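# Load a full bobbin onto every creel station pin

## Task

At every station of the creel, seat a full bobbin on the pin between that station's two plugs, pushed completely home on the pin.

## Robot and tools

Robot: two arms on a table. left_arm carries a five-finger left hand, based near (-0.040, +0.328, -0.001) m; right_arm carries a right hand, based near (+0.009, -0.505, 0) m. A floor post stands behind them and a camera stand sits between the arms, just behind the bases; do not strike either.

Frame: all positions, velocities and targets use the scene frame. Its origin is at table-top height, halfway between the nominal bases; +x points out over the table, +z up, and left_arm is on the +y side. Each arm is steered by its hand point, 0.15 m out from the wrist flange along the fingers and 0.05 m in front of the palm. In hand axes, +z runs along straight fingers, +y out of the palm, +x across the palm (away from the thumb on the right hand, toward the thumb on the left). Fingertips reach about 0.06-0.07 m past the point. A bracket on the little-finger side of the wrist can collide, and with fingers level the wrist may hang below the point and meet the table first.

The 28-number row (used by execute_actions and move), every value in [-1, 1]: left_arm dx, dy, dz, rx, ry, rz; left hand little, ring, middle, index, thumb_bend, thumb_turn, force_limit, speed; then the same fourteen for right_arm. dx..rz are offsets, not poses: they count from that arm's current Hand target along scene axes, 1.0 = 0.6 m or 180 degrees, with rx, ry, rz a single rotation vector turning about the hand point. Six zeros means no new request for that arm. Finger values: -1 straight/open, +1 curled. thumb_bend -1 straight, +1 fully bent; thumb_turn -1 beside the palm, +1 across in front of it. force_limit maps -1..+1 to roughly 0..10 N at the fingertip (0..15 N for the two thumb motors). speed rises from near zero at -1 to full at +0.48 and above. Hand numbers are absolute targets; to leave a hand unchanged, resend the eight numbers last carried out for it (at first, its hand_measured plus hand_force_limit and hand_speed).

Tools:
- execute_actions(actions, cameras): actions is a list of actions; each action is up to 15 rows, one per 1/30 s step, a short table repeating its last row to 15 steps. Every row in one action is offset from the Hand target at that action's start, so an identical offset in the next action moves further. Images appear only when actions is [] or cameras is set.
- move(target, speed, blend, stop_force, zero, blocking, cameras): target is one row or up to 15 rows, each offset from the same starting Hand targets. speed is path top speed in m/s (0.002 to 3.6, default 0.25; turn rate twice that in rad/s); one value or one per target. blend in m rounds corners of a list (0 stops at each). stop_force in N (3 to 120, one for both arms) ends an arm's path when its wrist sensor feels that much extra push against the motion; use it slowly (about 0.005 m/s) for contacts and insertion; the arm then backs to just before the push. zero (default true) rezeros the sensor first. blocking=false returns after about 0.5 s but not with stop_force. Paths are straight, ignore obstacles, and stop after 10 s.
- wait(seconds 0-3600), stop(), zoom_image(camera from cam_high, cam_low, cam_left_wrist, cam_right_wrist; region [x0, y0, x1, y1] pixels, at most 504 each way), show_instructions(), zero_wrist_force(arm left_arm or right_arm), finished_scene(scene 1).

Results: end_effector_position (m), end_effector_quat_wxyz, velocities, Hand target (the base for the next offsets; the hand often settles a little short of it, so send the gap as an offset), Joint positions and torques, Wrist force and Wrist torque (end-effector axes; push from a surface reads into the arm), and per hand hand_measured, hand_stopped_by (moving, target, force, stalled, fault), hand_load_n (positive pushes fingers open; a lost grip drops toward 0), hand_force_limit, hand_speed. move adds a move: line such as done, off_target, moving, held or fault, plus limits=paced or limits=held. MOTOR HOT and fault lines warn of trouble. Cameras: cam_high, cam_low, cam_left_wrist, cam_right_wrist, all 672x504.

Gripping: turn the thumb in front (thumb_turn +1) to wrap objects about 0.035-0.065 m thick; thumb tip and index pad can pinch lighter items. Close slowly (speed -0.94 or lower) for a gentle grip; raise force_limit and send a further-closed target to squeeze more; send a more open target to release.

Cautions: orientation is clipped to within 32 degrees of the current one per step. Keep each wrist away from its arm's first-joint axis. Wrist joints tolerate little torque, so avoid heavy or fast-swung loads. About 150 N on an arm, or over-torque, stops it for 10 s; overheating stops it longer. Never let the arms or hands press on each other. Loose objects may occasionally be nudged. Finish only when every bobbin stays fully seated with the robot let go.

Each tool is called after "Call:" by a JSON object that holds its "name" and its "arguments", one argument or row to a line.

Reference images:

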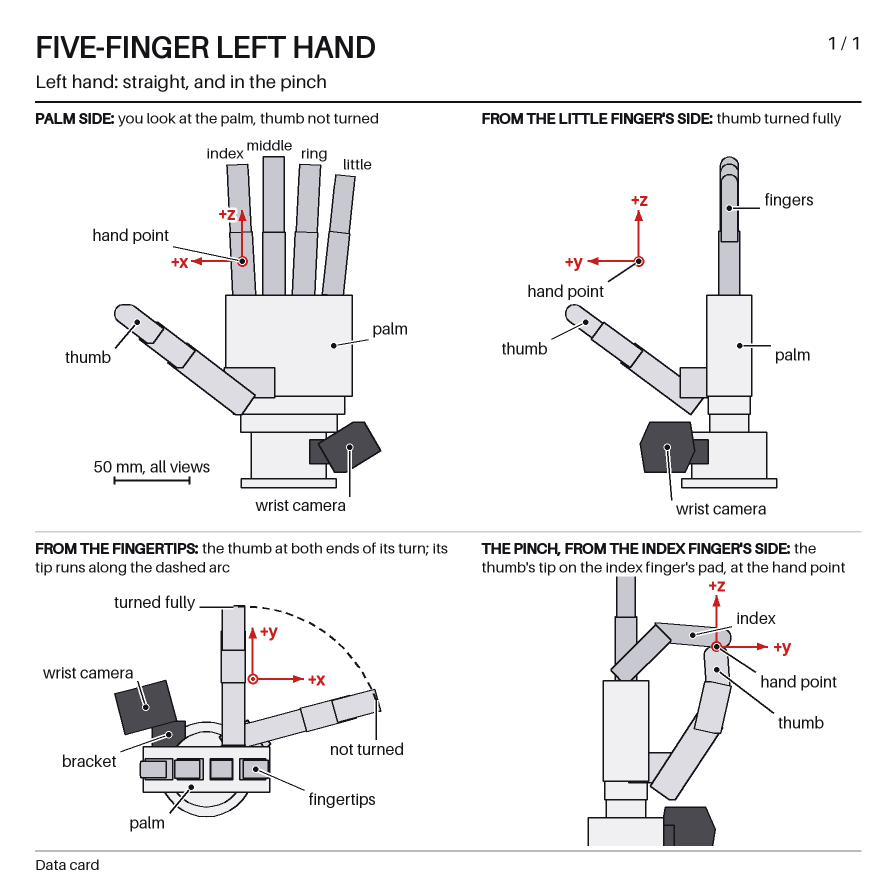

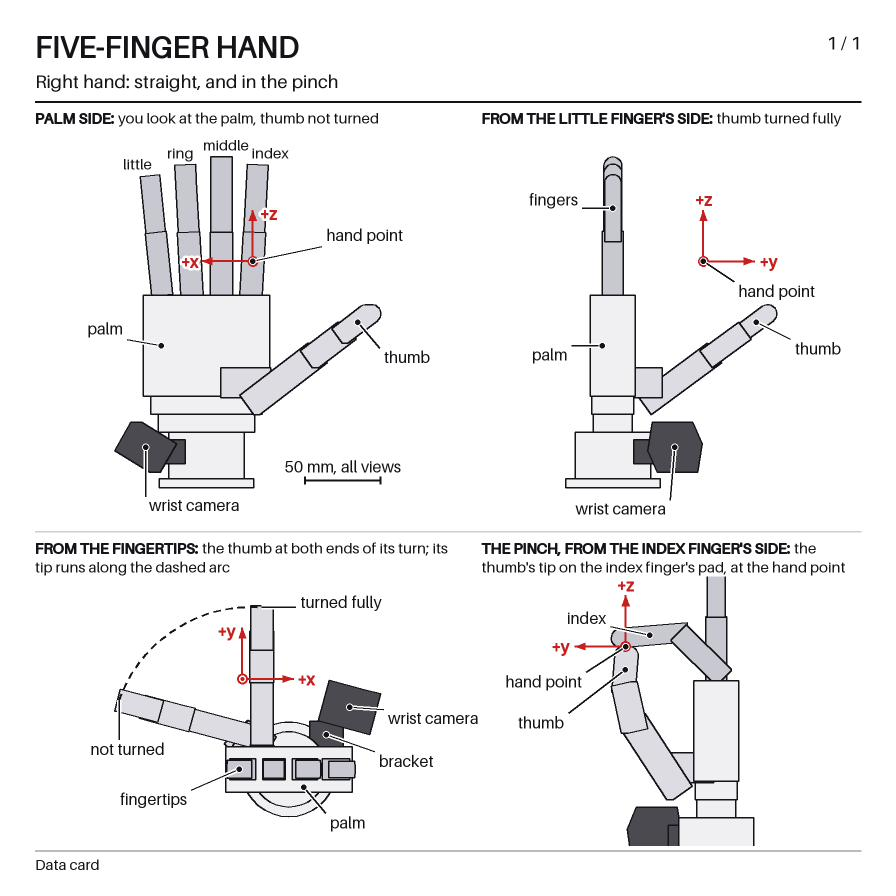

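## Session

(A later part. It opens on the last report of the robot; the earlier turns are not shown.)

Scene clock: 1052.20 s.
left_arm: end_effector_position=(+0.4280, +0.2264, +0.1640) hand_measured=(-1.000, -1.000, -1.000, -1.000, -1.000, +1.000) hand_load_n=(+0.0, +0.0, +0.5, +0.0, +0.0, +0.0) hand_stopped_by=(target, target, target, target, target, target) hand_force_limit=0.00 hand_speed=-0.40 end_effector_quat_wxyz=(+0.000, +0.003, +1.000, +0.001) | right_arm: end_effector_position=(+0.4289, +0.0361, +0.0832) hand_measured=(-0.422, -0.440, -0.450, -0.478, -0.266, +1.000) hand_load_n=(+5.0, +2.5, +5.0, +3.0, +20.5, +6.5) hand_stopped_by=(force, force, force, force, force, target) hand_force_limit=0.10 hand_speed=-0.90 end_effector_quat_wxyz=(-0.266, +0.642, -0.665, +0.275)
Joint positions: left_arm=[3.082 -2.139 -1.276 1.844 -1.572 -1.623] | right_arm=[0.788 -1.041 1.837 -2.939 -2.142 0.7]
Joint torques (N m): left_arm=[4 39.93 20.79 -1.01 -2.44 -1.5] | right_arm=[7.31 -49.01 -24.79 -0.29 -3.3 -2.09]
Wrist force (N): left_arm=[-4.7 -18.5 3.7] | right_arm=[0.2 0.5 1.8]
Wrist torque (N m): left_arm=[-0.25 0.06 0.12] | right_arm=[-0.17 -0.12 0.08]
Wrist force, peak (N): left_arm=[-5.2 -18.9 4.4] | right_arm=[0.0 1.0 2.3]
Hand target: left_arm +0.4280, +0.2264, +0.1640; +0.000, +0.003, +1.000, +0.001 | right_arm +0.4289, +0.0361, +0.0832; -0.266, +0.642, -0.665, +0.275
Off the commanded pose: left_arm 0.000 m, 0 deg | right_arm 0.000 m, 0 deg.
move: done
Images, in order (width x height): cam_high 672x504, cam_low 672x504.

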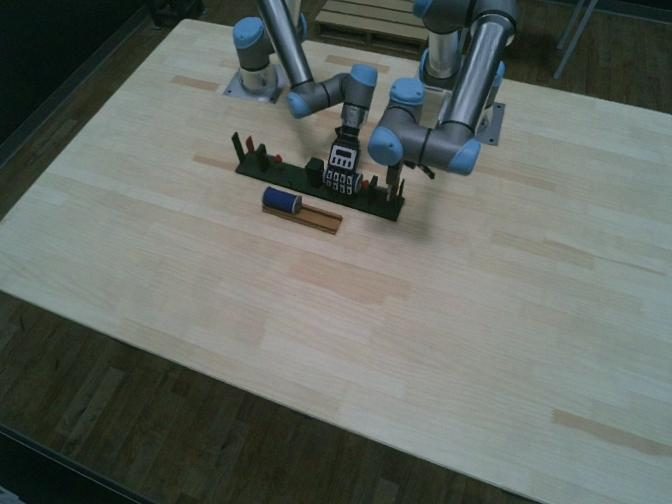

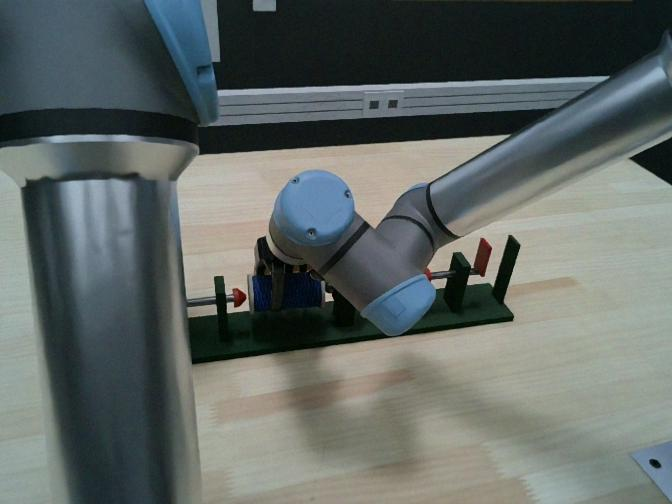

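Call:
{"name": "move", "arguments": {
  "target": [
    [0, 0, 0, 0, 0, 0, -1, -1, -1, -1, -1, 1, 0, -0.4, -0.005, 0, 0.0005, -0.0111, 0, 0.0044, 0.3, 0.3, 0.3, 0.3, 0.5, 1, 0.1, -0.9]
  ],
  "speed": 0.03,
  "cameras": ["cam_low", "cam_high"]
}}

Call:
{"name": "zoom_image", "arguments": {
  "camera": "cam_low",
  "region": [235, 260, 335, 325]
}}

Call:
{"name": "zoom_image", "arguments": {
  "camera": "cam_high",
  "region": [315, 155, 375, 200]
}}

Scene clock: 1080.97 s.
left_arm: end_effector_position=(+0.4280, +0.2264, +0.1640) hand_measured=(-1.000, -1.000, -1.000, -1.000, -1.000, +1.000) hand_load_n=(+0.0, +0.0, +0.5, +0.0, +0.0, +0.0) hand_stopped_by=(target, target, target, target, target, target) hand_force_limit=0.00 hand_speed=-0.40 end_effector_quat_wxyz=(+0.000, +0.003, +1.000, +0.001) | right_arm: end_effector_position=(+0.4258, +0.0361, +0.0835) hand_measured=(-0.422, -0.440, -0.450, -0.478, -0.266, +1.000) hand_load_n=(+5.0, +2.5, +5.0, +3.0, +20.5, +6.0) hand_stopped_by=(force, force, force, force, force, target) hand_force_limit=0.10 hand_speed=-0.90 end_effector_quat_wxyz=(-0.257, +0.651, -0.655, +0.285)
Joint positions: left_arm=[3.082 -2.139 -1.276 1.844 -1.572 -1.623] | right_arm=[0.798 -1.04 1.826 -2.913 -2.16 0.681]
Joint torques (N m): left_arm=[4.37 41.42 19.21 -0.98 -2.7 -1.5] | right_arm=[-4.42 -28.01 -13.58 -5.02 -0.69 1.39]
Wrist force (N): left_arm=[-5.0 -18.6 3.9] | right_arm=[-0.3 0.6 2.0]
Wrist torque (N m): left_arm=[-0.23 0.05 0.12] | right_arm=[-0.16 -0.06 0.06]
Wrist force, peak (N): left_arm=[-4.8 -19.1 4.1] | right_arm=[0.0 0.7 2.4]
Hand target: left_arm +0.4280, +0.2264, +0.1640; +0.000, +0.003, +1.000, +0.001 | right_arm +0.4259, +0.0361, +0.0835; -0.257, +0.651, -0.655, +0.285
Off the commanded pose: left_arm 0.000 m, 0 deg | right_arm 0.000 m, 0 deg.
move: done
Images, in order (width x height): cam_high 672x504, cam_low 672x504.

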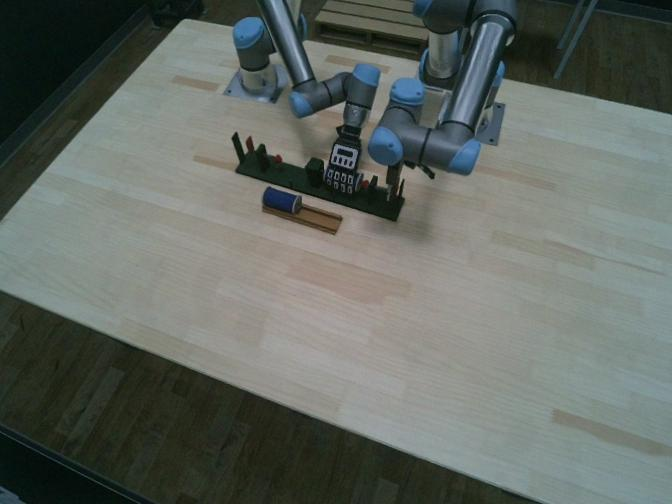

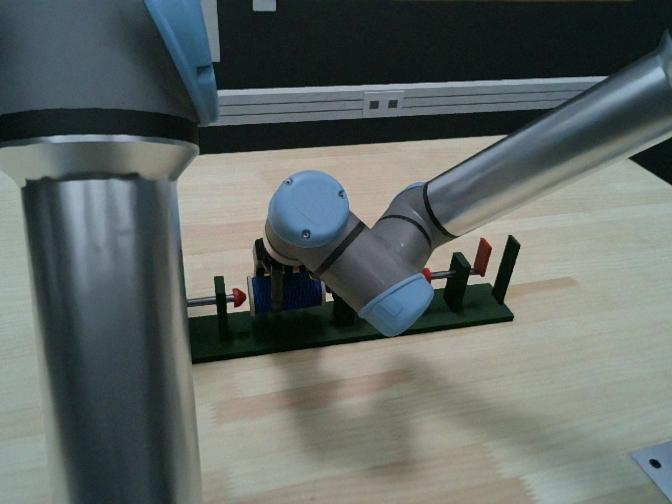

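Scaled by 5.040 from the camera's image (finer frame: 960x720).

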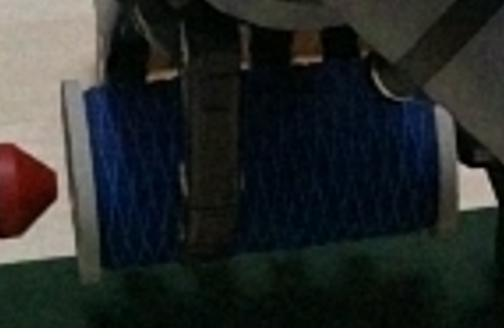

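Scaled by 8.400 from the camera's image (finer frame: 960x720).

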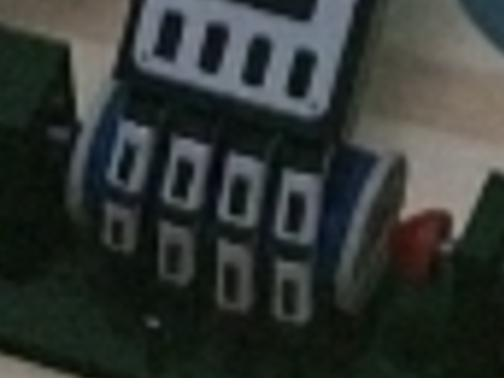

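Call:
{"name": "move", "arguments": {
  "target": [0,0,0,0,0,0,-1,-1,-1,-1,-1,1,0,-0.4,-0.0004,-0.0133,0,0,0,0,0.3,0.3,0.3,0.3,0.5,1,0.1,-0.9],
  "speed": 0.015,
  "stop_force": 5,
  "cameras": ["cam_low","cam_high"]
}}

Scene clock: 1115.33 s.
left_arm: end_effector_position=(+0.4280, +0.2264, +0.1640) hand_measured=(-1.000, -1.000, -1.000, -1.000, -1.000, +1.000) hand_load_n=(+0.0, +0.0, +0.0, +0.0, +0.0, +0.0) hand_stopped_by=(target, target, target, target, target, target) hand_force_limit=0.00 hand_speed=-0.40 end_effector_quat_wxyz=(+0.000, +0.003, +1.000, +0.001) | right_arm: end_effector_position=(+0.4256, +0.0284, +0.0835) hand_measured=(-0.422, -0.440, -0.450, -0.478, -0.266, +1.000) hand_load_n=(+5.0, +3.0, +4.5, +3.0, +20.5, +6.0) hand_stopped_by=(force, force, force, force, force, target) hand_force_limit=0.10 hand_speed=-0.90 end_effector_quat_wxyz=(-0.257, +0.651, -0.655, +0.285)
Joint positions: left_arm=[3.082 -2.139 -1.276 1.844 -1.572 -1.623] | right_arm=[0.789 -1.051 1.848 -2.929 -2.155 0.673]
Joint torques (N m): left_arm=[5.01 42.46 18.36 -0.94 -2.87 -1.29] | right_arm=[8.03 -26.6 -25.3 -0.16 -4.38 1.61]
Wrist force (N): left_arm=[-4.7 -18.5 3.6] | right_arm=[-0.3 0.5 2.2]
Wrist torque (N m): left_arm=[-0.23 0.05 0.12] | right_arm=[-0.15 -0.18 0.06]
Wrist force, peak (N): left_arm=[-5.4 -18.9 4.1] | right_arm=[-5.3 0.1 4.4]
Hand target: left_arm +0.4280, +0.2264, +0.1640; +0.000, +0.003, +1.000, +0.001 | right_arm +0.4256, +0.0284, +0.0835; -0.257, +0.651, -0.655, +0.285
Off the commanded pose: left_arm 0.000 m, 0 deg | right_arm 0.000 m, 0 deg.
move: contact (right_arm)
Images, in order (width x height): cam_high 672x504, cam_low 672x504.

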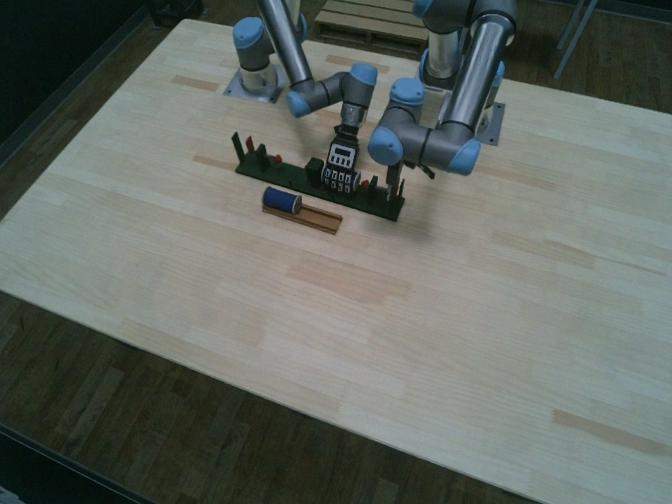

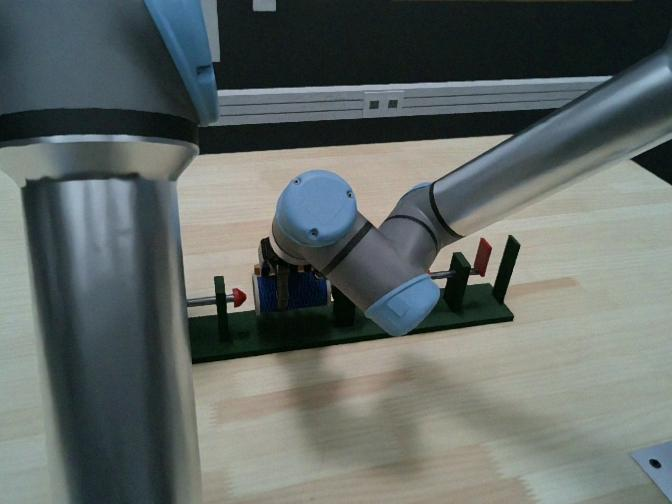

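Call:
{"name": "zoom_image", "arguments": {
  "camera": "cam_low",
  "region": [225, 255, 365, 335]
}}

Call:
{"name": "zoom_image", "arguments": {
  "camera": "cam_high",
  "region": [300, 140, 390, 210]
}}

Scaled by 3.600 from the camera's image (finer frame: 960x720).

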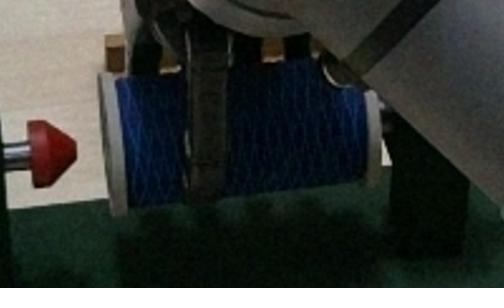

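Scaled by 5.600 from the camera's image (finer frame: 960x720).

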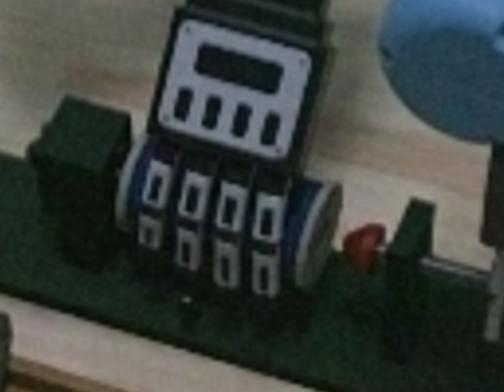

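Call:
{"name": "move", "arguments": {
  "target": [0,0,0,0,0,0,-1,-1,-1,-1,-1,1,0,-0.4,-0.0002,-0.005,0,0,0,0,0.3,0.3,0.3,0.3,0.5,1,0.1,-0.9],
  "speed": 0.01,
  "stop_force": 8,
  "cameras": ["cam_low","cam_high"]
}}

Call:
{"name": "zoom_image", "arguments": {
  "camera": "cam_low",
  "region": [225, 255, 365, 335]
}}

Call:
{"name": "zoom_image", "arguments": {
  "camera": "cam_high",
  "region": [300, 140, 390, 210]
}}

Scene clock: 1129.60 s.
left_arm: end_effector_position=(+0.4280, +0.2264, +0.1640) hand_measured=(-1.000, -1.000, -1.000, -1.000, -1.000, +1.000) hand_load_n=(+0.0, +0.0, +0.5, +0.5, +0.0, -0.5) hand_stopped_by=(target, target, target, target, target, target) hand_force_limit=0.00 hand_speed=-0.40 end_effector_quat_wxyz=(+0.000, +0.003, +1.000, +0.001) | right_arm: end_effector_position=(+0.4256, +0.0275, +0.0834) hand_measured=(-0.422, -0.440, -0.450, -0.478, -0.266, +1.000) hand_load_n=(+6.5, +3.5, +5.0, +2.5, +20.5, +6.0) hand_stopped_by=(force, force, force, force, force, target) hand_force_limit=0.10 hand_speed=-0.90 end_effector_quat_wxyz=(-0.257, +0.651, -0.655, +0.285)
Joint positions: left_arm=[3.082 -2.139 -1.276 1.844 -1.572 -1.623] | right_arm=[0.788 -1.052 1.85 -2.93 -2.155 0.672]
Joint torques (N m): left_arm=[4.47 41.94 17.37 -0.98 -3.06 -1.21] | right_arm=[7.78 -26.87 -23.92 0.16 -4.66 1.76]
Wrist force (N): left_arm=[-4.9 -18.3 4.2] | right_arm=[-1.5 -0.1 4.7]
Wrist torque (N m): left_arm=[-0.18 0.04 0.12] | right_arm=[-0.23 -0.35 0.01]
Wrist force, peak (N): left_arm=[-5.3 -18.8 4.1] | right_arm=[-8.5 -1.4 6.9]
Hand target: left_arm +0.4280, +0.2264, +0.1640; +0.000, +0.003, +1.000, +0.001 | right_arm +0.4256, +0.0275, +0.0834; -0.257, +0.651, -0.655, +0.285 (not the last commanded pose)
Off the commanded pose: left_arm 0.000 m, 0 deg | right_arm 0.002 m, 0 deg.
move: contact (right_arm)
Images, in order (width x height): cam_high 672x504, cam_low 672x504.

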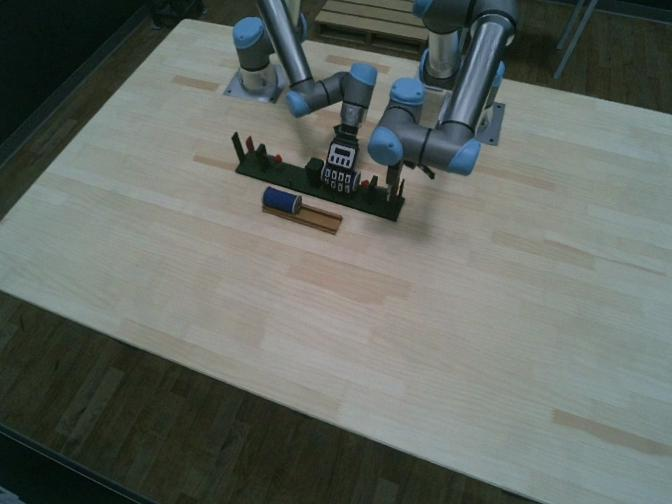

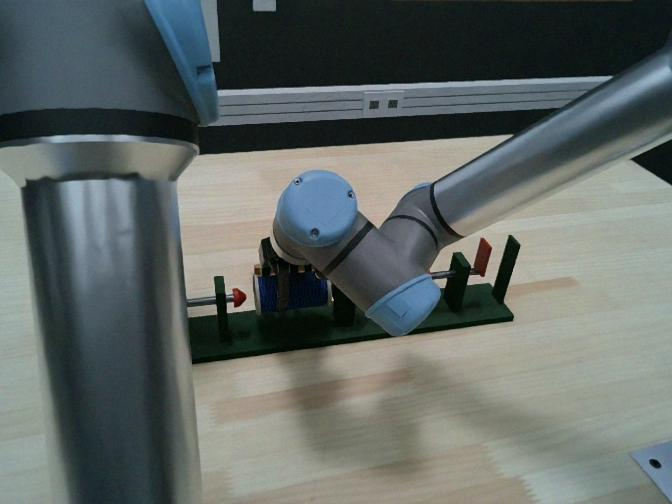

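Scaled by 3.600 from the camera's image (finer frame: 960x720).

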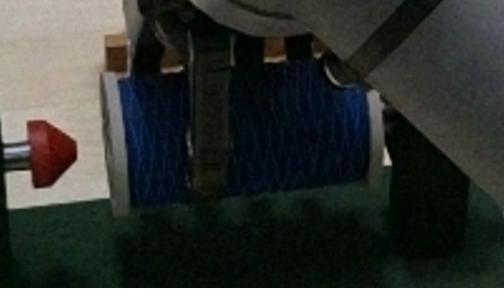

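Scaled by 5.600 from the camera's image (finer frame: 960x720).

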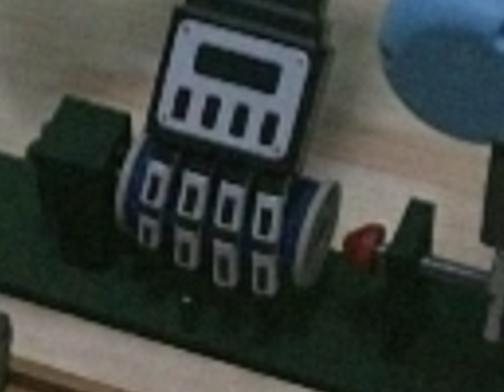

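Call:
{"name": "move", "arguments": {
  "target": [0,0,0,0,0,0,-1,-1,-1,-1,-1,1,0,-0.4,0.0002,0.007,0,0,0,0,0.3,0.3,0.3,0.3,0.5,1,0.1,-0.9],
  "speed": 0.01,
  "cameras": []
}}

Call:
{"name": "wait", "arguments": {
  "seconds": 0.5
}}

Scene clock: 1157.20 s.
left_arm: end_effector_position=(+0.4280, +0.2264, +0.1640) hand_measured=(-1.000, -1.000, -1.000, -1.000, -1.000, +1.000) hand_load_n=(+0.0, +0.0, +0.5, +0.0, +0.0, +0.0) hand_stopped_by=(target, target, target, target, target, target) hand_force_limit=0.00 hand_speed=-0.40 end_effector_quat_wxyz=(+0.000, +0.003, +1.000, +0.001) | right_arm: end_effector_position=(+0.4257, +0.0318, +0.0834) hand_measured=(-0.422, -0.440, -0.450, -0.478, -0.266, +1.000) hand_load_n=(+5.0, +2.5, +5.0, +3.0, +20.5, +6.5) hand_stopped_by=(force, force, force, force, force, target) hand_force_limit=0.10 hand_speed=-0.90 end_effector_quat_wxyz=(-0.257, +0.651, -0.655, +0.285)
Joint positions: left_arm=[3.082 -2.139 -1.276 1.844 -1.572 -1.623] | right_arm=[0.793 -1.046 1.838 -2.922 -2.158 0.677]
Joint torques (N m): left_arm=[5.42 43.94 16.78 -1.02 -3.22 -1.09] | right_arm=[-0.96 -37.55 -9.71 -1.67 -3.98 0.47]
Wrist force (N): left_arm=[-4.7 -18.1 3.6] | right_arm=[0.2 0.9 1.9]
Wrist torque (N m): left_arm=[-0.17 0.04 0.11] | right_arm=[-0.10 -0.15 0.09]
Wrist force, peak (N): left_arm=[-5.0 -19.1 4.0] | right_arm=[-1.7 0.1 5.1]
Hand target: left_arm +0.4280, +0.2264, +0.1640; +0.000, +0.003, +1.000, +0.001 | right_arm +0.4257, +0.0317, +0.0834; -0.257, +0.651, -0.655, +0.285
Off the commanded pose: left_arm 0.000 m, 0 deg | right_arm 0.000 m, 0 deg.
move: done

Scene clock: 1157.70 s.
left_arm: end_effector_position=(+0.4280, +0.2264, +0.1640) hand_measured=(-1.000, -1.000, -1.000, -1.000, -1.000, +1.000) hand_load_n=(+0.0, +0.0, +0.5, +0.0, +0.0, +0.0) hand_stopped_by=(target, target, target, target, target, target) hand_force_limit=0.00 hand_speed=-0.40 end_effector_quat_wxyz=(+0.000, +0.003, +1.000, +0.001) | right_arm: end_effector_position=(+0.4257, +0.0317, +0.0834) hand_measured=(-0.422, -0.440, -0.450, -0.478, -0.266, +1.000) hand_load_n=(+5.5, +2.5, +5.0, +3.0, +20.5, +6.5) hand_stopped_by=(force, force, force, force, force, target) hand_force_limit=0.10 hand_speed=-0.90 end_effector_quat_wxyz=(-0.257, +0.651, -0.655, +0.285)
Joint positions: left_arm=[3.082 -2.139 -1.276 1.844 -1.572 -1.623] | right_arm=[0.793 -1.046 1.839 -2.922 -2.158 0.677]
Joint torques (N m): left_arm=[5.53 43.8 17.03 -1.04 -3.25 -1.13] | right_arm=[-6.24 -48.89 -7.07 -5.55 -1.38 -1.92]
Wrist force (N): left_arm=[-4.8 -18.5 4.4] | right_arm=[0.3 0.7 2.0]
Wrist torque (N m): left_arm=[-0.23 0.03 0.13] | right_arm=[-0.14 -0.18 0.10]
Wrist force, peak (N): left_arm=[-5.1 -18.6 4.2] | right_arm=[0.3 1.0 2.1]
Hand target: left_arm +0.4280, +0.2264, +0.1640; +0.000, +0.003, +1.000, +0.001 | right_arm +0.4257, +0.0317, +0.0834; -0.257, +0.651, -0.655, +0.285
Off the commanded pose: left_arm 0.000 m, 0 deg | right_arm 0.000 m, 0 deg.
wait: 0.50 s; at rest by 0.17 s

Call:
{"name": "move", "arguments": {
  "target": [
    [0,0,0,0,0,0,-1,-1,-1,-1,-1,1,0,-0.4,0.0018,0,-0.0008,0,0,0,0.3,0.3,0.3,0.3,0.5,1,0.1,-0.9],
    [0,0,0,0,0,0,-1,-1,-1,-1,-1,1,0,-0.4,0.0014,-0.013,-0.0008,0,0,0,0.3,0.3,0.3,0.3,0.5,1,0.1,-0.9]
  ],
  "speed": 0.01,
  "stop_force": 6,
  "cameras": []
}}

Call:
{"name": "wait", "arguments": {
  "seconds": 0.1
}}

Scene clock: 1175.83 s.
left_arm: end_effector_position=(+0.4280, +0.2264, +0.1640) hand_measured=(-1.000, -1.000, -1.000, -1.000, -1.000, +1.000) hand_load_n=(+0.0, +0.0, +0.5, +0.0, -0.5, +0.0) hand_stopped_by=(target, target, target, target, target, target) hand_force_limit=0.00 hand_speed=-0.40 end_effector_quat_wxyz=(+0.000, +0.003, +1.000, +0.001) | right_arm: end_effector_position=(+0.4266, +0.0239, +0.0829) hand_measured=(-0.422, -0.440, -0.450, -0.478, -0.266, +1.000) hand_load_n=(+5.0, +2.5, +5.0, +2.5, +20.5, +6.5) hand_stopped_by=(force, force, force, force, force, target) hand_force_limit=0.10 hand_speed=-0.90 end_effector_quat_wxyz=(-0.257, +0.651, -0.655, +0.285)
Joint positions: left_arm=[3.082 -2.139 -1.276 1.844 -1.572 -1.623] | right_arm=[0.783 -1.055 1.858 -2.938 -2.152 0.667]
Joint torques (N m): left_arm=[5.23 44.24 16.24 -0.89 -3.36 -1] | right_arm=[6.23 -26.13 -24.66 -0.32 -2.77 1.58]
Wrist force (N): left_arm=[-5.3 -18.4 4.1] | right_arm=[0.7 1.5 2.8]
Wrist torque (N m): left_arm=[-0.22 0.12 0.10] | right_arm=[-0.14 -0.23 0.16]
Wrist force, peak (N): left_arm=[-4.9 -18.9 4.5] | right_arm=[1.0 2.7 3.4]
Hand target: left_arm +0.4280, +0.2264, +0.1640; +0.000, +0.003, +1.000, +0.001 | right_arm +0.4266, +0.0239, +0.0829; -0.257, +0.651, -0.655, +0.285
Off the commanded pose: left_arm 0.000 m, 0 deg | right_arm 0.000 m, 0 deg.
move: done

Scene clock: 1175.93 s.
left_arm: end_effector_position=(+0.4280, +0.2264, +0.1640) hand_measured=(-1.000, -1.000, -1.000, -1.000, -1.000, +1.000) hand_load_n=(+0.0, +0.0, +0.5, +0.0, +0.0, +0.0) hand_stopped_by=(target, target, target, target, target, target) hand_force_limit=0.00 hand_speed=-0.40 end_effector_quat_wxyz=(+0.000, +0.003, +1.000, +0.001) | right_arm: end_effector_position=(+0.4266, +0.0239, +0.0829) hand_measured=(-0.422, -0.440, -0.450, -0.478, -0.266, +1.000) hand_load_n=(+5.0, +2.5, +4.5, +3.0, +20.0, +6.5) hand_stopped_by=(force, force, force, force, force, target) hand_force_limit=0.10 hand_speed=-0.90 end_effector_quat_wxyz=(-0.257, +0.651, -0.655, +0.285)
Joint positions: left_arm=[3.082 -2.139 -1.276 1.844 -1.572 -1.623] | right_arm=[0.783 -1.055 1.858 -2.938 -2.152 0.667]
Joint torques (N m): left_arm=[5.45 44.32 16.34 -0.98 -3.29 -0.91] | right_arm=[6.16 -27.02 -24.65 -0.46 -2.67 1.77]
Wrist force (N): left_arm=[-4.7 -18.4 3.3] | right_arm=[0.6 1.4 2.3]
Wrist torque (N m): left_arm=[-0.22 0.04 0.11] | right_arm=[-0.12 -0.22 0.16]
Wrist force, peak (N): left_arm=[-5.3 -18.3 4.2] | right_arm=[0.5 1.8 3.1]
Hand target: left_arm +0.4280, +0.2264, +0.1640; +0.000, +0.003, +1.000, +0.001 | right_arm +0.4266, +0.0239, +0.0829; -0.257, +0.651, -0.655, +0.285
Off the commanded pose: left_arm 0.000 m, 0 deg | right_arm 0.000 m, 0 deg.
wait: 0.10 s; no rest

Call:
{"name": "move", "arguments": {
  "target": [0,0,0,0,0,0,-1,-1,-1,-1,-1,1,0,-0.4,-0.0003,-0.008,0,0,0,0,0.3,0.3,0.3,0.3,0.5,1,0.1,-0.9],
  "speed": 0.01,
  "stop_force": 6,
  "zero": false,
  "cameras": ["cam_low","cam_high"]
}}

Call:
{"name": "zoom_image", "arguments": {
  "camera": "cam_low",
  "region": [225, 255, 365, 335]
}}

Call:
{"name": "zoom_image", "arguments": {
  "camera": "cam_high",
  "region": [300, 140, 390, 210]
}}

Scene clock: 1184.73 s.
left_arm: end_effector_position=(+0.4280, +0.2264, +0.1640) hand_measured=(-1.000, -1.000, -1.000, -1.000, -1.000, +1.000) hand_load_n=(+0.0, +0.0, +0.5, +0.0, +0.0, +0.0) hand_stopped_by=(target, target, target, target, target, target) hand_force_limit=0.00 hand_speed=-0.40 end_effector_quat_wxyz=(+0.000, +0.003, +1.000, +0.001) | right_arm: end_effector_position=(+0.4264, +0.0216, +0.0829) hand_measured=(-0.422, -0.440, -0.450, -0.478, -0.266, +1.000) hand_load_n=(+5.0, +2.5, +5.0, +3.5, +20.5, +7.0) hand_stopped_by=(force, force, force, force, force, target) hand_force_limit=0.10 hand_speed=-0.90 end_effector_quat_wxyz=(-0.257, +0.651, -0.655, +0.285)
Joint positions: left_arm=[3.082 -2.139 -1.276 1.844 -1.572 -1.623] | right_arm=[0.78 -1.058 1.864 -2.943 -2.151 0.664]
Joint torques (N m): left_arm=[5.21 44.67 15.87 -0.97 -3.31 -0.98] | right_arm=[7.03 -26.47 -22.99 0.15 -4.78 2]
Wrist force (N): left_arm=[-4.9 -18.4 3.4] | right_arm=[-1.9 0.6 2.2]
Wrist torque (N m): left_arm=[-0.19 0.05 0.11] | right_arm=[-0.15 -0.16 0.04]
Wrist force, peak (N): left_arm=[-5.1 -18.8 4.2] | right_arm=[-12.0 -0.5 6.1]
Hand target: left_arm +0.4280, +0.2264, +0.1640; +0.000, +0.003, +1.000, +0.001 | right_arm +0.4264, +0.0216, +0.0829; -0.257, +0.651, -0.655, +0.285 (not the last commanded pose)
Off the commanded pose: left_arm 0.000 m, 0 deg | right_arm 0.003 m, 0 deg.
move: contact (right_arm)
Images, in order (width x height): cam_high 672x504, cam_low 672x504.

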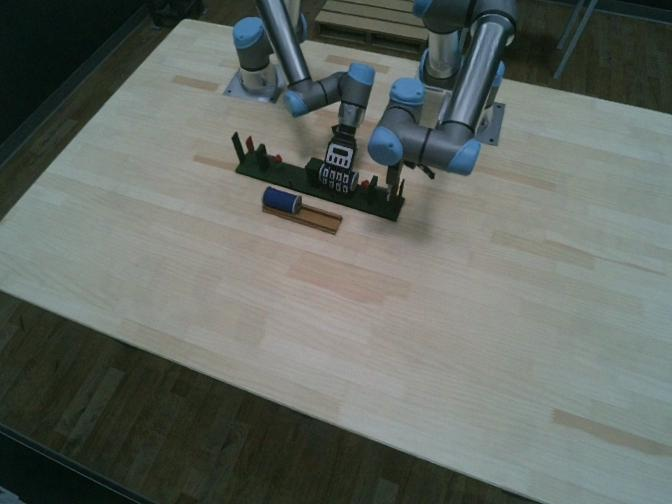

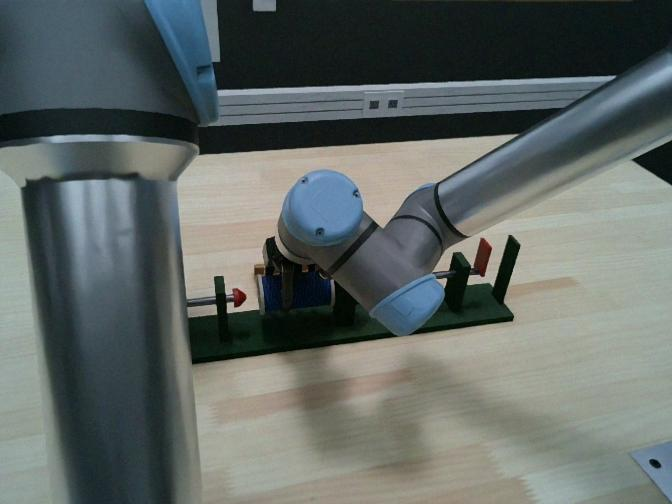

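Scaled by 3.600 from the camera's image (finer frame: 960x720).

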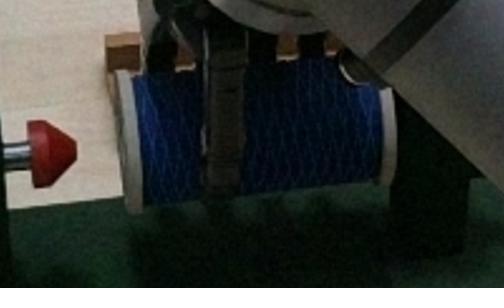

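Scaled by 5.600 from the camera's image (finer frame: 960x720).

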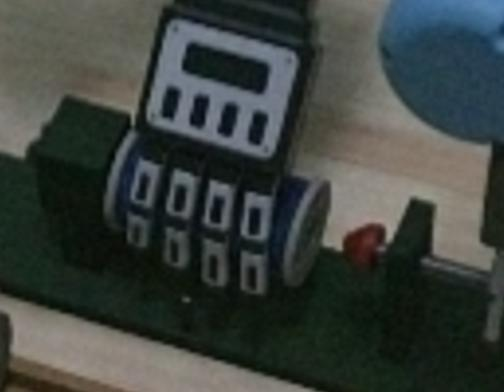

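Call:
{"name": "move", "arguments": {
  "target": [0,-0.0623,0,0,0,0,-1,-1,-1,-1,-1,1,0,-0.4,0,0,0,0,0,0,0.3,0.3,0.3,0.3,0.5,1,0.1,-0.9],
  "speed": 0.025,
  "cameras": ["cam_low","cam_high"]
}}

Call:
{"name": "zoom_image", "arguments": {
  "camera": "cam_low",
  "region": [185, 245, 365, 345]
}}

Call:
{"name": "zoom_image", "arguments": {
  "camera": "cam_high",
  "region": [300, 140, 410, 220]
}}

Scene clock: 1200.83 s.
left_arm: end_effector_position=(+0.4280, +0.1889, +0.1640) hand_measured=(-1.000, -1.000, -1.000, -1.000, -1.000, +1.000) hand_load_n=(+0.0, +0.0, +0.0, +0.0, +0.0, +0.0) hand_stopped_by=(target, target, target, target, target, target) hand_force_limit=0.00 hand_speed=-0.40 end_effector_quat_wxyz=(+0.000, +0.003, +1.000, +0.001) end_effector_velocity=(+0.001, +0.002, +0.001) end_effector_angular_velocity=(+0.000, -0.003, -0.002) | right_arm: end_effector_position=(+0.4264, +0.0217, +0.0829) hand_measured=(-0.422, -0.440, -0.450, -0.478, -0.266, +1.000) hand_load_n=(+5.5, +1.5, +2.5, +0.0, +22.0, +5.5) hand_stopped_by=(force, force, force, force, force, target) hand_force_limit=0.10 hand_speed=-0.90 end_effector_quat_wxyz=(-0.257, +0.651, -0.655, +0.285)
Joint positions: left_arm=[3.009 -2.171 -1.224 1.825 -1.572 -1.696] | right_arm=[0.78 -1.058 1.864 -2.943 -2.151 0.664]
Joint velocities: left_arm=[0.003 0.002 0.001 0 0 0.005] | right_arm=[within noise]
Joint torques (N m): left_arm=[10.87 46.82 5.63 -3.51 -1.89 2.51] | right_arm=[-4.82 -25.35 -22.45 -0.93 0.54 0.91]
Wrist force (N): left_arm=[-0.1 0.7 1.5] | right_arm=[-3.3 6.3 -3.7]
Wrist torque (N m): left_arm=[0.17 0.03 0.06] | right_arm=[0.24 0.02 -0.08]
Wrist force, peak (N): left_arm=[-5.2 -18.9 4.0] | right_arm=[-3.7 6.0 -4.3]
Hand target: left_arm +0.4280, +0.1891, +0.1640; +0.000, +0.003, +1.000, +0.001 | right_arm +0.4264, +0.0216, +0.0829; -0.257, +0.651, -0.655, +0.285
Off the commanded pose: left_arm 0.000 m, 0 deg | right_arm 0.000 m, 0 deg.
move: done
Images, in order (width x height): cam_high 672x504, cam_low 672x504.

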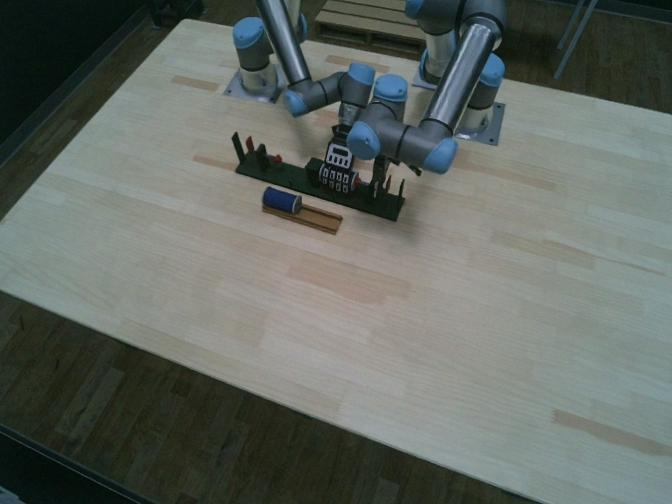

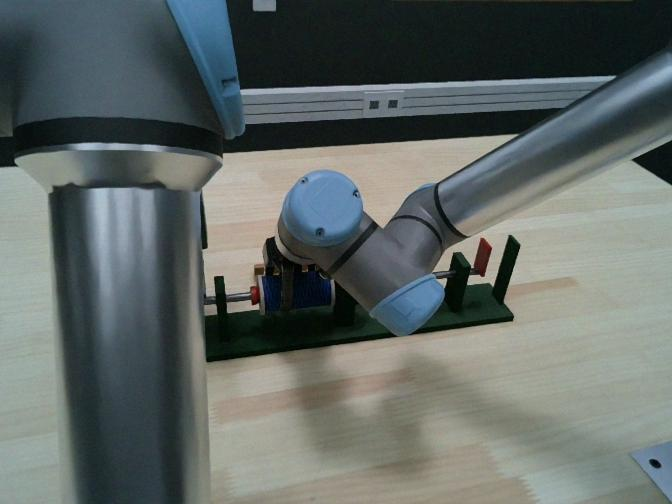

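Scaled by 2.800 from the camera's image (finer frame: 960x720).

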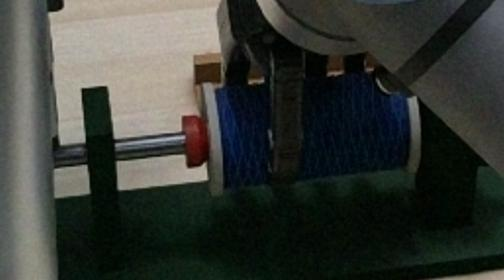

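Scaled by 4.582 from the camera's image (finer frame: 960x720).

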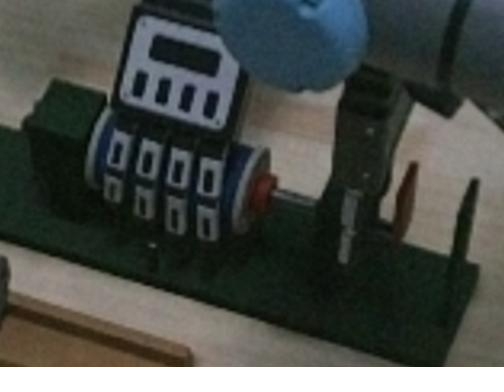

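Call:
{"name": "move", "arguments": {
  "target": [0,0,0.08,0,0,0,-1,-1,-1,-1,-1,1,0,-0.4,-0.0015,0,0,0,0,0,0.3,0.3,0.3,0.3,0.5,1,0.1,-0.9],
  "speed": 0.1,
  "cameras": []
}}

Scene clock: 1215.27 s.
left_arm: end_effector_position=(+0.4280, +0.1891, +0.2120) hand_measured=(-1.000, -1.000, -1.000, -1.000, -1.000, +1.000) hand_load_n=(+0.0, +0.0, +0.0, +0.0, +0.0, +0.0) hand_stopped_by=(target, target, target, target, target, target) hand_force_limit=0.00 hand_speed=-0.40 end_effector_quat_wxyz=(+0.000, +0.003, +1.000, +0.001) | right_arm: end_effector_position=(+0.4255, +0.0216, +0.0829) hand_measured=(-0.422, -0.440, -0.450, -0.478, -0.266, +1.000) hand_load_n=(+10.5, +6.0, +6.0, +2.0, +20.0, +4.0) hand_stopped_by=(force, force, force, force, force, target) hand_force_limit=0.10 hand_speed=-0.90 end_effector_quat_wxyz=(-0.257, +0.651, -0.655, +0.285)
Joint positions: left_arm=[3.009 -2.147 -1.139 1.715 -1.572 -1.696] | right_arm=[0.781 -1.059 1.866 -2.943 -2.151 0.665]
Joint torques (N m): left_arm=[9.35 33.12 9.04 -0.89 -1.96 1.21] | right_arm=[6.39 -49.81 -4.17 0.55 -6.5 1.1]
Wrist force (N): left_arm=[0.4 1.0 1.5] | right_arm=[-12.8 -4.9 10.0]
Wrist torque (N m): left_arm=[0.16 -0.01 0.02] | right_arm=[-0.65 -0.44 -0.79]
Wrist force, peak (N): left_arm=[0.4 1.0 2.4] | right_arm=[-12.8 -4.5 10.3]
Hand target: left_arm +0.4280, +0.1891, +0.2120; +0.000, +0.003, +1.000, +0.001 | right_arm +0.4255, +0.0216, +0.0829; -0.257, +0.651, -0.655, +0.285
Off the commanded pose: left_arm 0.000 m, 0 deg | right_arm 0.000 m, 0 deg.
move: done

Call:
{"name": "move", "arguments": {
  "target": [0,0,0.08,0,0,0,-1,-1,-1,-1,-1,1,0,-0.4,0.0007,0,0,0,0,0,0.3,0.3,0.3,0.3,0.5,1,0.1,-0.9],
  "speed": 0.1,
  "cameras": ["cam_low"]
}}

Call:
{"name": "zoom_image", "arguments": {
  "camera": "cam_low",
  "region": [185, 245, 365, 345]
}}

Scene clock: 1223.83 s.
left_arm: end_effector_position=(+0.4280, +0.1891, +0.2600) hand_measured=(-1.000, -1.000, -1.000, -1.000, -1.000, +1.000) hand_load_n=(+0.0, +0.0, +0.0, +0.0, +0.0, +0.0) hand_stopped_by=(target, target, target, target, target, target) hand_force_limit=0.00 hand_speed=-0.40 end_effector_quat_wxyz=(+0.000, +0.003, +1.000, +0.001) | right_arm: end_effector_position=(+0.4259, +0.0216, +0.0829) hand_measured=(-0.422, -0.440, -0.450, -0.478, -0.266, +1.000) hand_load_n=(+8.5, +4.0, +4.5, +1.0, +21.0, +5.0) hand_stopped_by=(force, force, force, force, force, target) hand_force_limit=0.10 hand_speed=-0.90 end_effector_quat_wxyz=(-0.257, +0.651, -0.655, +0.285)
Joint positions: left_arm=[3.009 -2.136 -1.033 1.598 -1.572 -1.696] | right_arm=[0.781 -1.059 1.865 -2.943 -2.151 0.665]
Joint torques (N m): left_arm=[-5.5 32.63 12.84 -1.54 -0.3 -0.1] | right_arm=[-8.52 -25.89 -21.72 -3.58 0.2 -1.6]
Wrist force (N): left_arm=[0.0 0.7 1.1] | right_arm=[-6.7 0.7 3.1]
Wrist torque (N m): left_arm=[0.12 0.04 0.03] | right_arm=[-0.18 -0.36 -0.35]
Wrist force, peak (N): left_arm=[0.7 1.0 2.3] | right_arm=[-13.0 -4.6 10.9]
Hand target: left_arm +0.4280, +0.1891, +0.2600; +0.000, +0.003, +1.000, +0.001 | right_arm +0.4260, +0.0216, +0.0829; -0.257, +0.651, -0.655, +0.285
Off the commanded pose: left_arm 0.000 m, 0 deg | right_arm 0.000 m, 0 deg.
move: done

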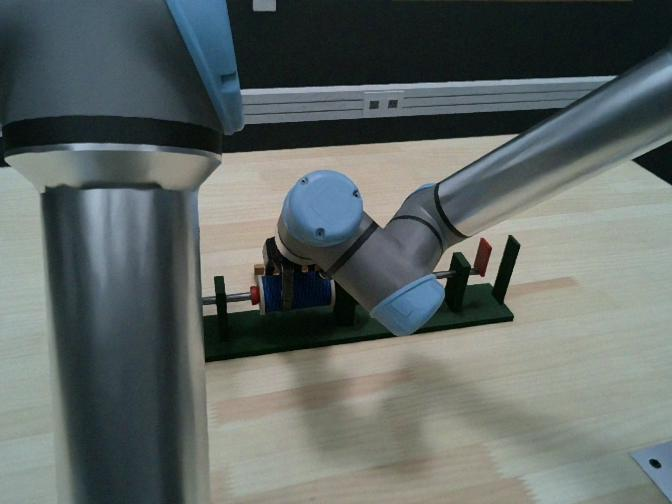

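Scaled by 2.800 from the camera's image (finer frame: 960x720).

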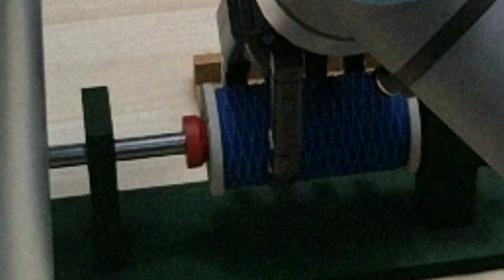

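Call:
{"name": "move", "arguments": {
  "target": [
    [0,0,0,0,0,0,-1,-1,-1,-1,-1,1,0,-0.4,0,0,0,0,0,0,-0.52,-0.52,-0.52,-0.55,-0.45,1,-0.2,-0.85],
    [0,0,0,0,0,0,-1,-1,-1,-1,-1,1,0,-0.4,0,0,0,0,0,0,-1,-1,-1,-1,-1,1,-0.2,-0.6]
  ],
  "speed": 0.05,
  "cameras": ["cam_low","cam_high"]
}}

Call:
{"name": "zoom_image", "arguments": {
  "camera": "cam_low",
  "region": [185, 245, 365, 345]
}}

Call:
{"name": "zoom_image", "arguments": {
  "camera": "cam_high",
  "region": [300, 140, 410, 220]
}}

Scene clock: 1244.10 s.
left_arm: end_effector_position=(+0.4280, +0.1891, +0.2600) hand_measured=(-1.000, -1.000, -1.000, -1.000, -1.000, +1.000) hand_load_n=(+0.0, +0.0, +0.0, +0.0, +0.0, +0.0) hand_stopped_by=(target, target, target, target, target, target) hand_force_limit=0.00 hand_speed=-0.40 end_effector_quat_wxyz=(+0.000, +0.003, +1.000, +0.001) | right_arm: end_effector_position=(+0.4260, +0.0216, +0.0829) hand_measured=(-1.000, -1.000, -1.000, -1.000, -1.000, +1.000) hand_load_n=(+0.0, +0.0, +0.0, +0.0, +0.0, +0.0) hand_stopped_by=(target, target, target, target, target, target) hand_force_limit=-0.20 hand_speed=-0.60 end_effector_quat_wxyz=(-0.257, +0.651, -0.655, +0.285)
Joint positions: left_arm=[3.009 -2.136 -1.033 1.598 -1.572 -1.696] | right_arm=[0.781 -1.059 1.865 -2.943 -2.151 0.665]
Joint torques (N m): left_arm=[-5.37 33.26 28.85 -4.47 1.77 0.15] | right_arm=[4.64 -39.05 -21.94 -4.76 0.05 1.81]
Wrist force (N): left_arm=[0.2 0.5 1.1] | right_arm=[0.4 -1.3 0.4]
Wrist torque (N m): left_arm=[0.08 -0.01 0.04] | right_arm=[-0.25 -0.14 0.03]
Wrist force, peak (N): left_arm=[0.2 0.9 1.7] | right_arm=[-3.8 9.0 -5.1]
Hand target: left_arm +0.4280, +0.1891, +0.2600; +0.000, +0.003, +1.000, +0.001 | right_arm +0.4260, +0.0216, +0.0829; -0.257, +0.651, -0.655, +0.285
Off the commanded pose: left_arm 0.000 m, 0 deg | right_arm 0.000 m, 0 deg.
move: done
Images, in order (width x height): cam_high 672x504, cam_low 672x504.

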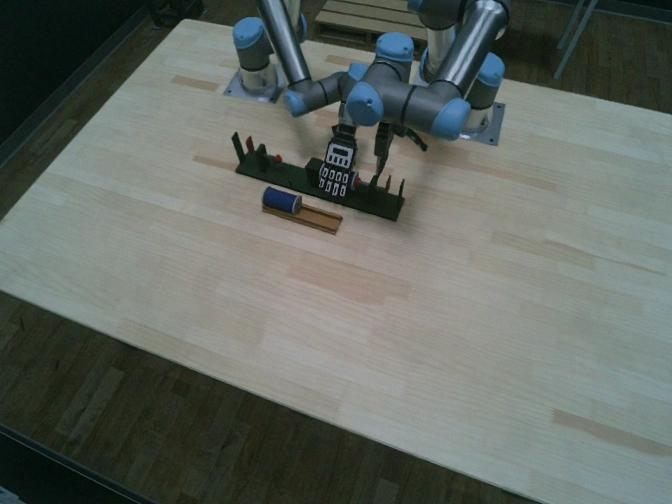

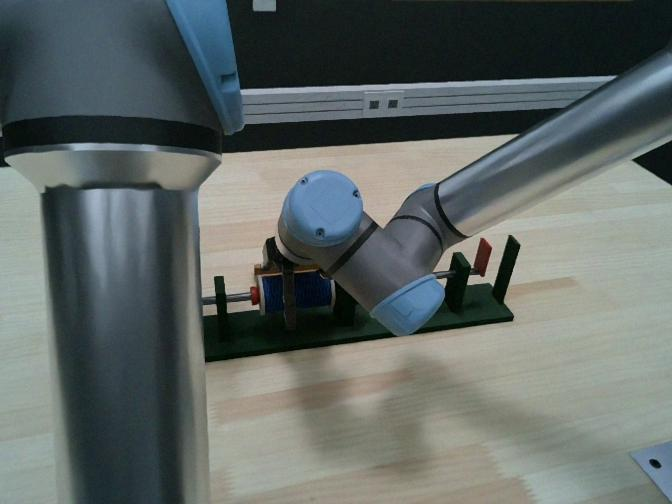

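Scaled by 2.800 from the camera's image (finer frame: 960x720).

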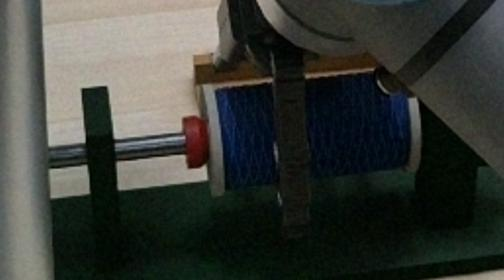

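Scaled by 4.582 from the camera's image (finer frame: 960x720).

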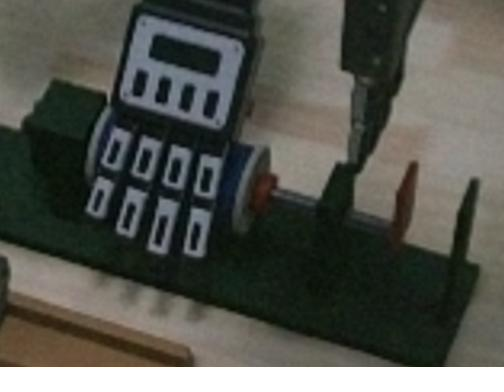

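Call:
{"name": "move", "arguments": {
  "target": [0,0,0,0,0,0,-1,-1,-1,-1,-1,1,0,-0.4,-0.15,0,0.15,0,0,0,-1,-1,-1,-1,-1,1,-0.2,-0.6],
  "speed": 0.08,
  "cameras": ["cam_low","cam_high"]
}}

Call:
{"name": "zoom_image", "arguments": {
  "camera": "cam_low",
  "region": [185, 245, 365, 345]
}}

Call:
{"name": "zoom_image", "arguments": {
  "camera": "cam_high",
  "region": [300, 140, 410, 220]
}}

Scene clock: 1270.33 s.
left_arm: end_effector_position=(+0.4280, +0.1891, +0.2600) hand_measured=(-1.000, -1.000, -1.000, -1.000, -1.000, +1.000) hand_load_n=(+0.0, +0.0, +0.5, +0.0, +0.0, +0.0) hand_stopped_by=(target, target, target, target, target, target) hand_force_limit=0.00 hand_speed=-0.40 end_effector_quat_wxyz=(+0.000, +0.003, +1.000, +0.001) | right_arm: end_effector_position=(+0.3360, +0.0216, +0.1729) hand_measured=(-1.000, -1.000, -1.000, -1.000, -1.000, +1.000) hand_load_n=(+0.0, +0.0, +0.0, +0.0, +0.0, +0.0) hand_stopped_by=(target, target, target, target, target, target) hand_force_limit=-0.20 hand_speed=-0.60 end_effector_quat_wxyz=(-0.257, +0.651, -0.655, +0.285)
Joint positions: left_arm=[3.009 -2.136 -1.033 1.598 -1.572 -1.696] | right_arm=[0.91 -1.296 1.907 -2.668 -2.216 0.801]
Joint torques (N m): left_arm=[-5.22 42.28 15.65 -0.98 1.62 0.73] | right_arm=[-4.35 -22.04 -25.73 -4.59 1.44 -1.62]
Wrist force (N): left_arm=[0.2 0.7 1.3] | right_arm=[0.2 -1.2 0.6]
Wrist torque (N m): left_arm=[0.12 -0.01 0.04] | right_arm=[-0.26 -0.11 -0.19]
Wrist force, peak (N): left_arm=[0.5 1.0 1.6] | right_arm=[0.5 -1.8 1.1]
Hand target: left_arm +0.4280, +0.1891, +0.2600; +0.000, +0.003, +1.000, +0.001 | right_arm +0.3360, +0.0216, +0.1729; -0.257, +0.651, -0.655, +0.285
Off the commanded pose: left_arm 0.000 m, 0 deg | right_arm 0.000 m, 0 deg.
move: done
Images, in order (width x height): cam_high 672x504, cam_low 672x504.

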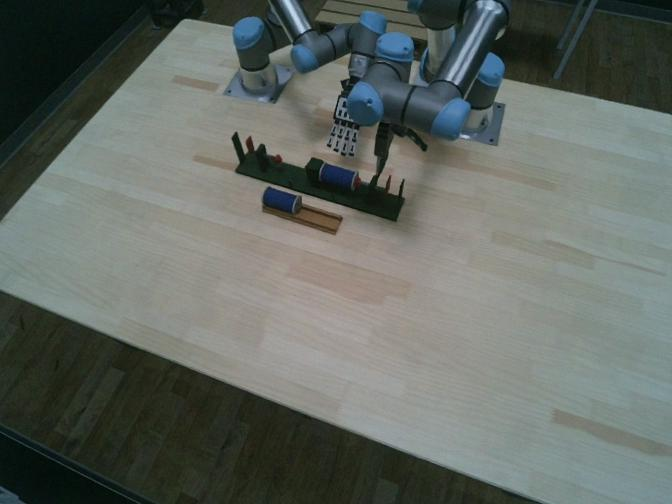

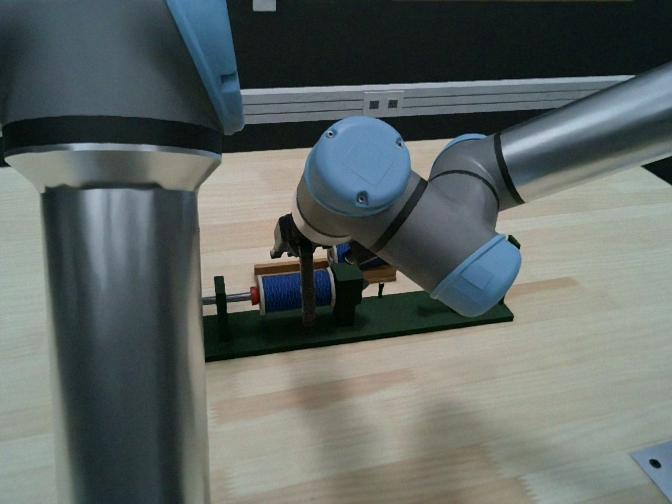

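Scaled by 2.800 from the camera's image (finer frame: 960x720).

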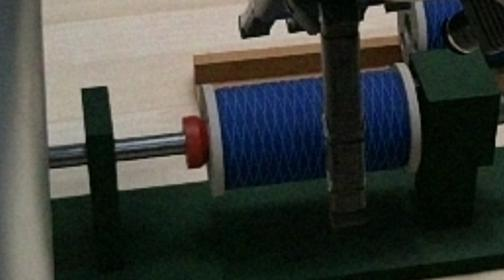

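Scaled by 4.582 from the camera's image (finer frame: 960x720).

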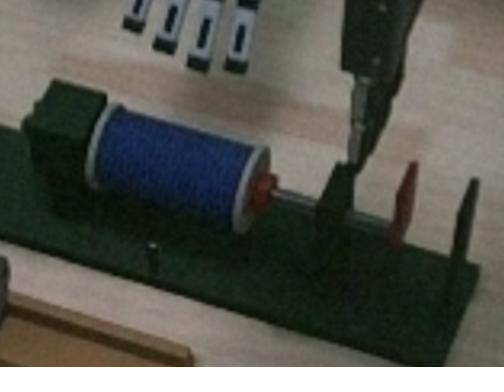

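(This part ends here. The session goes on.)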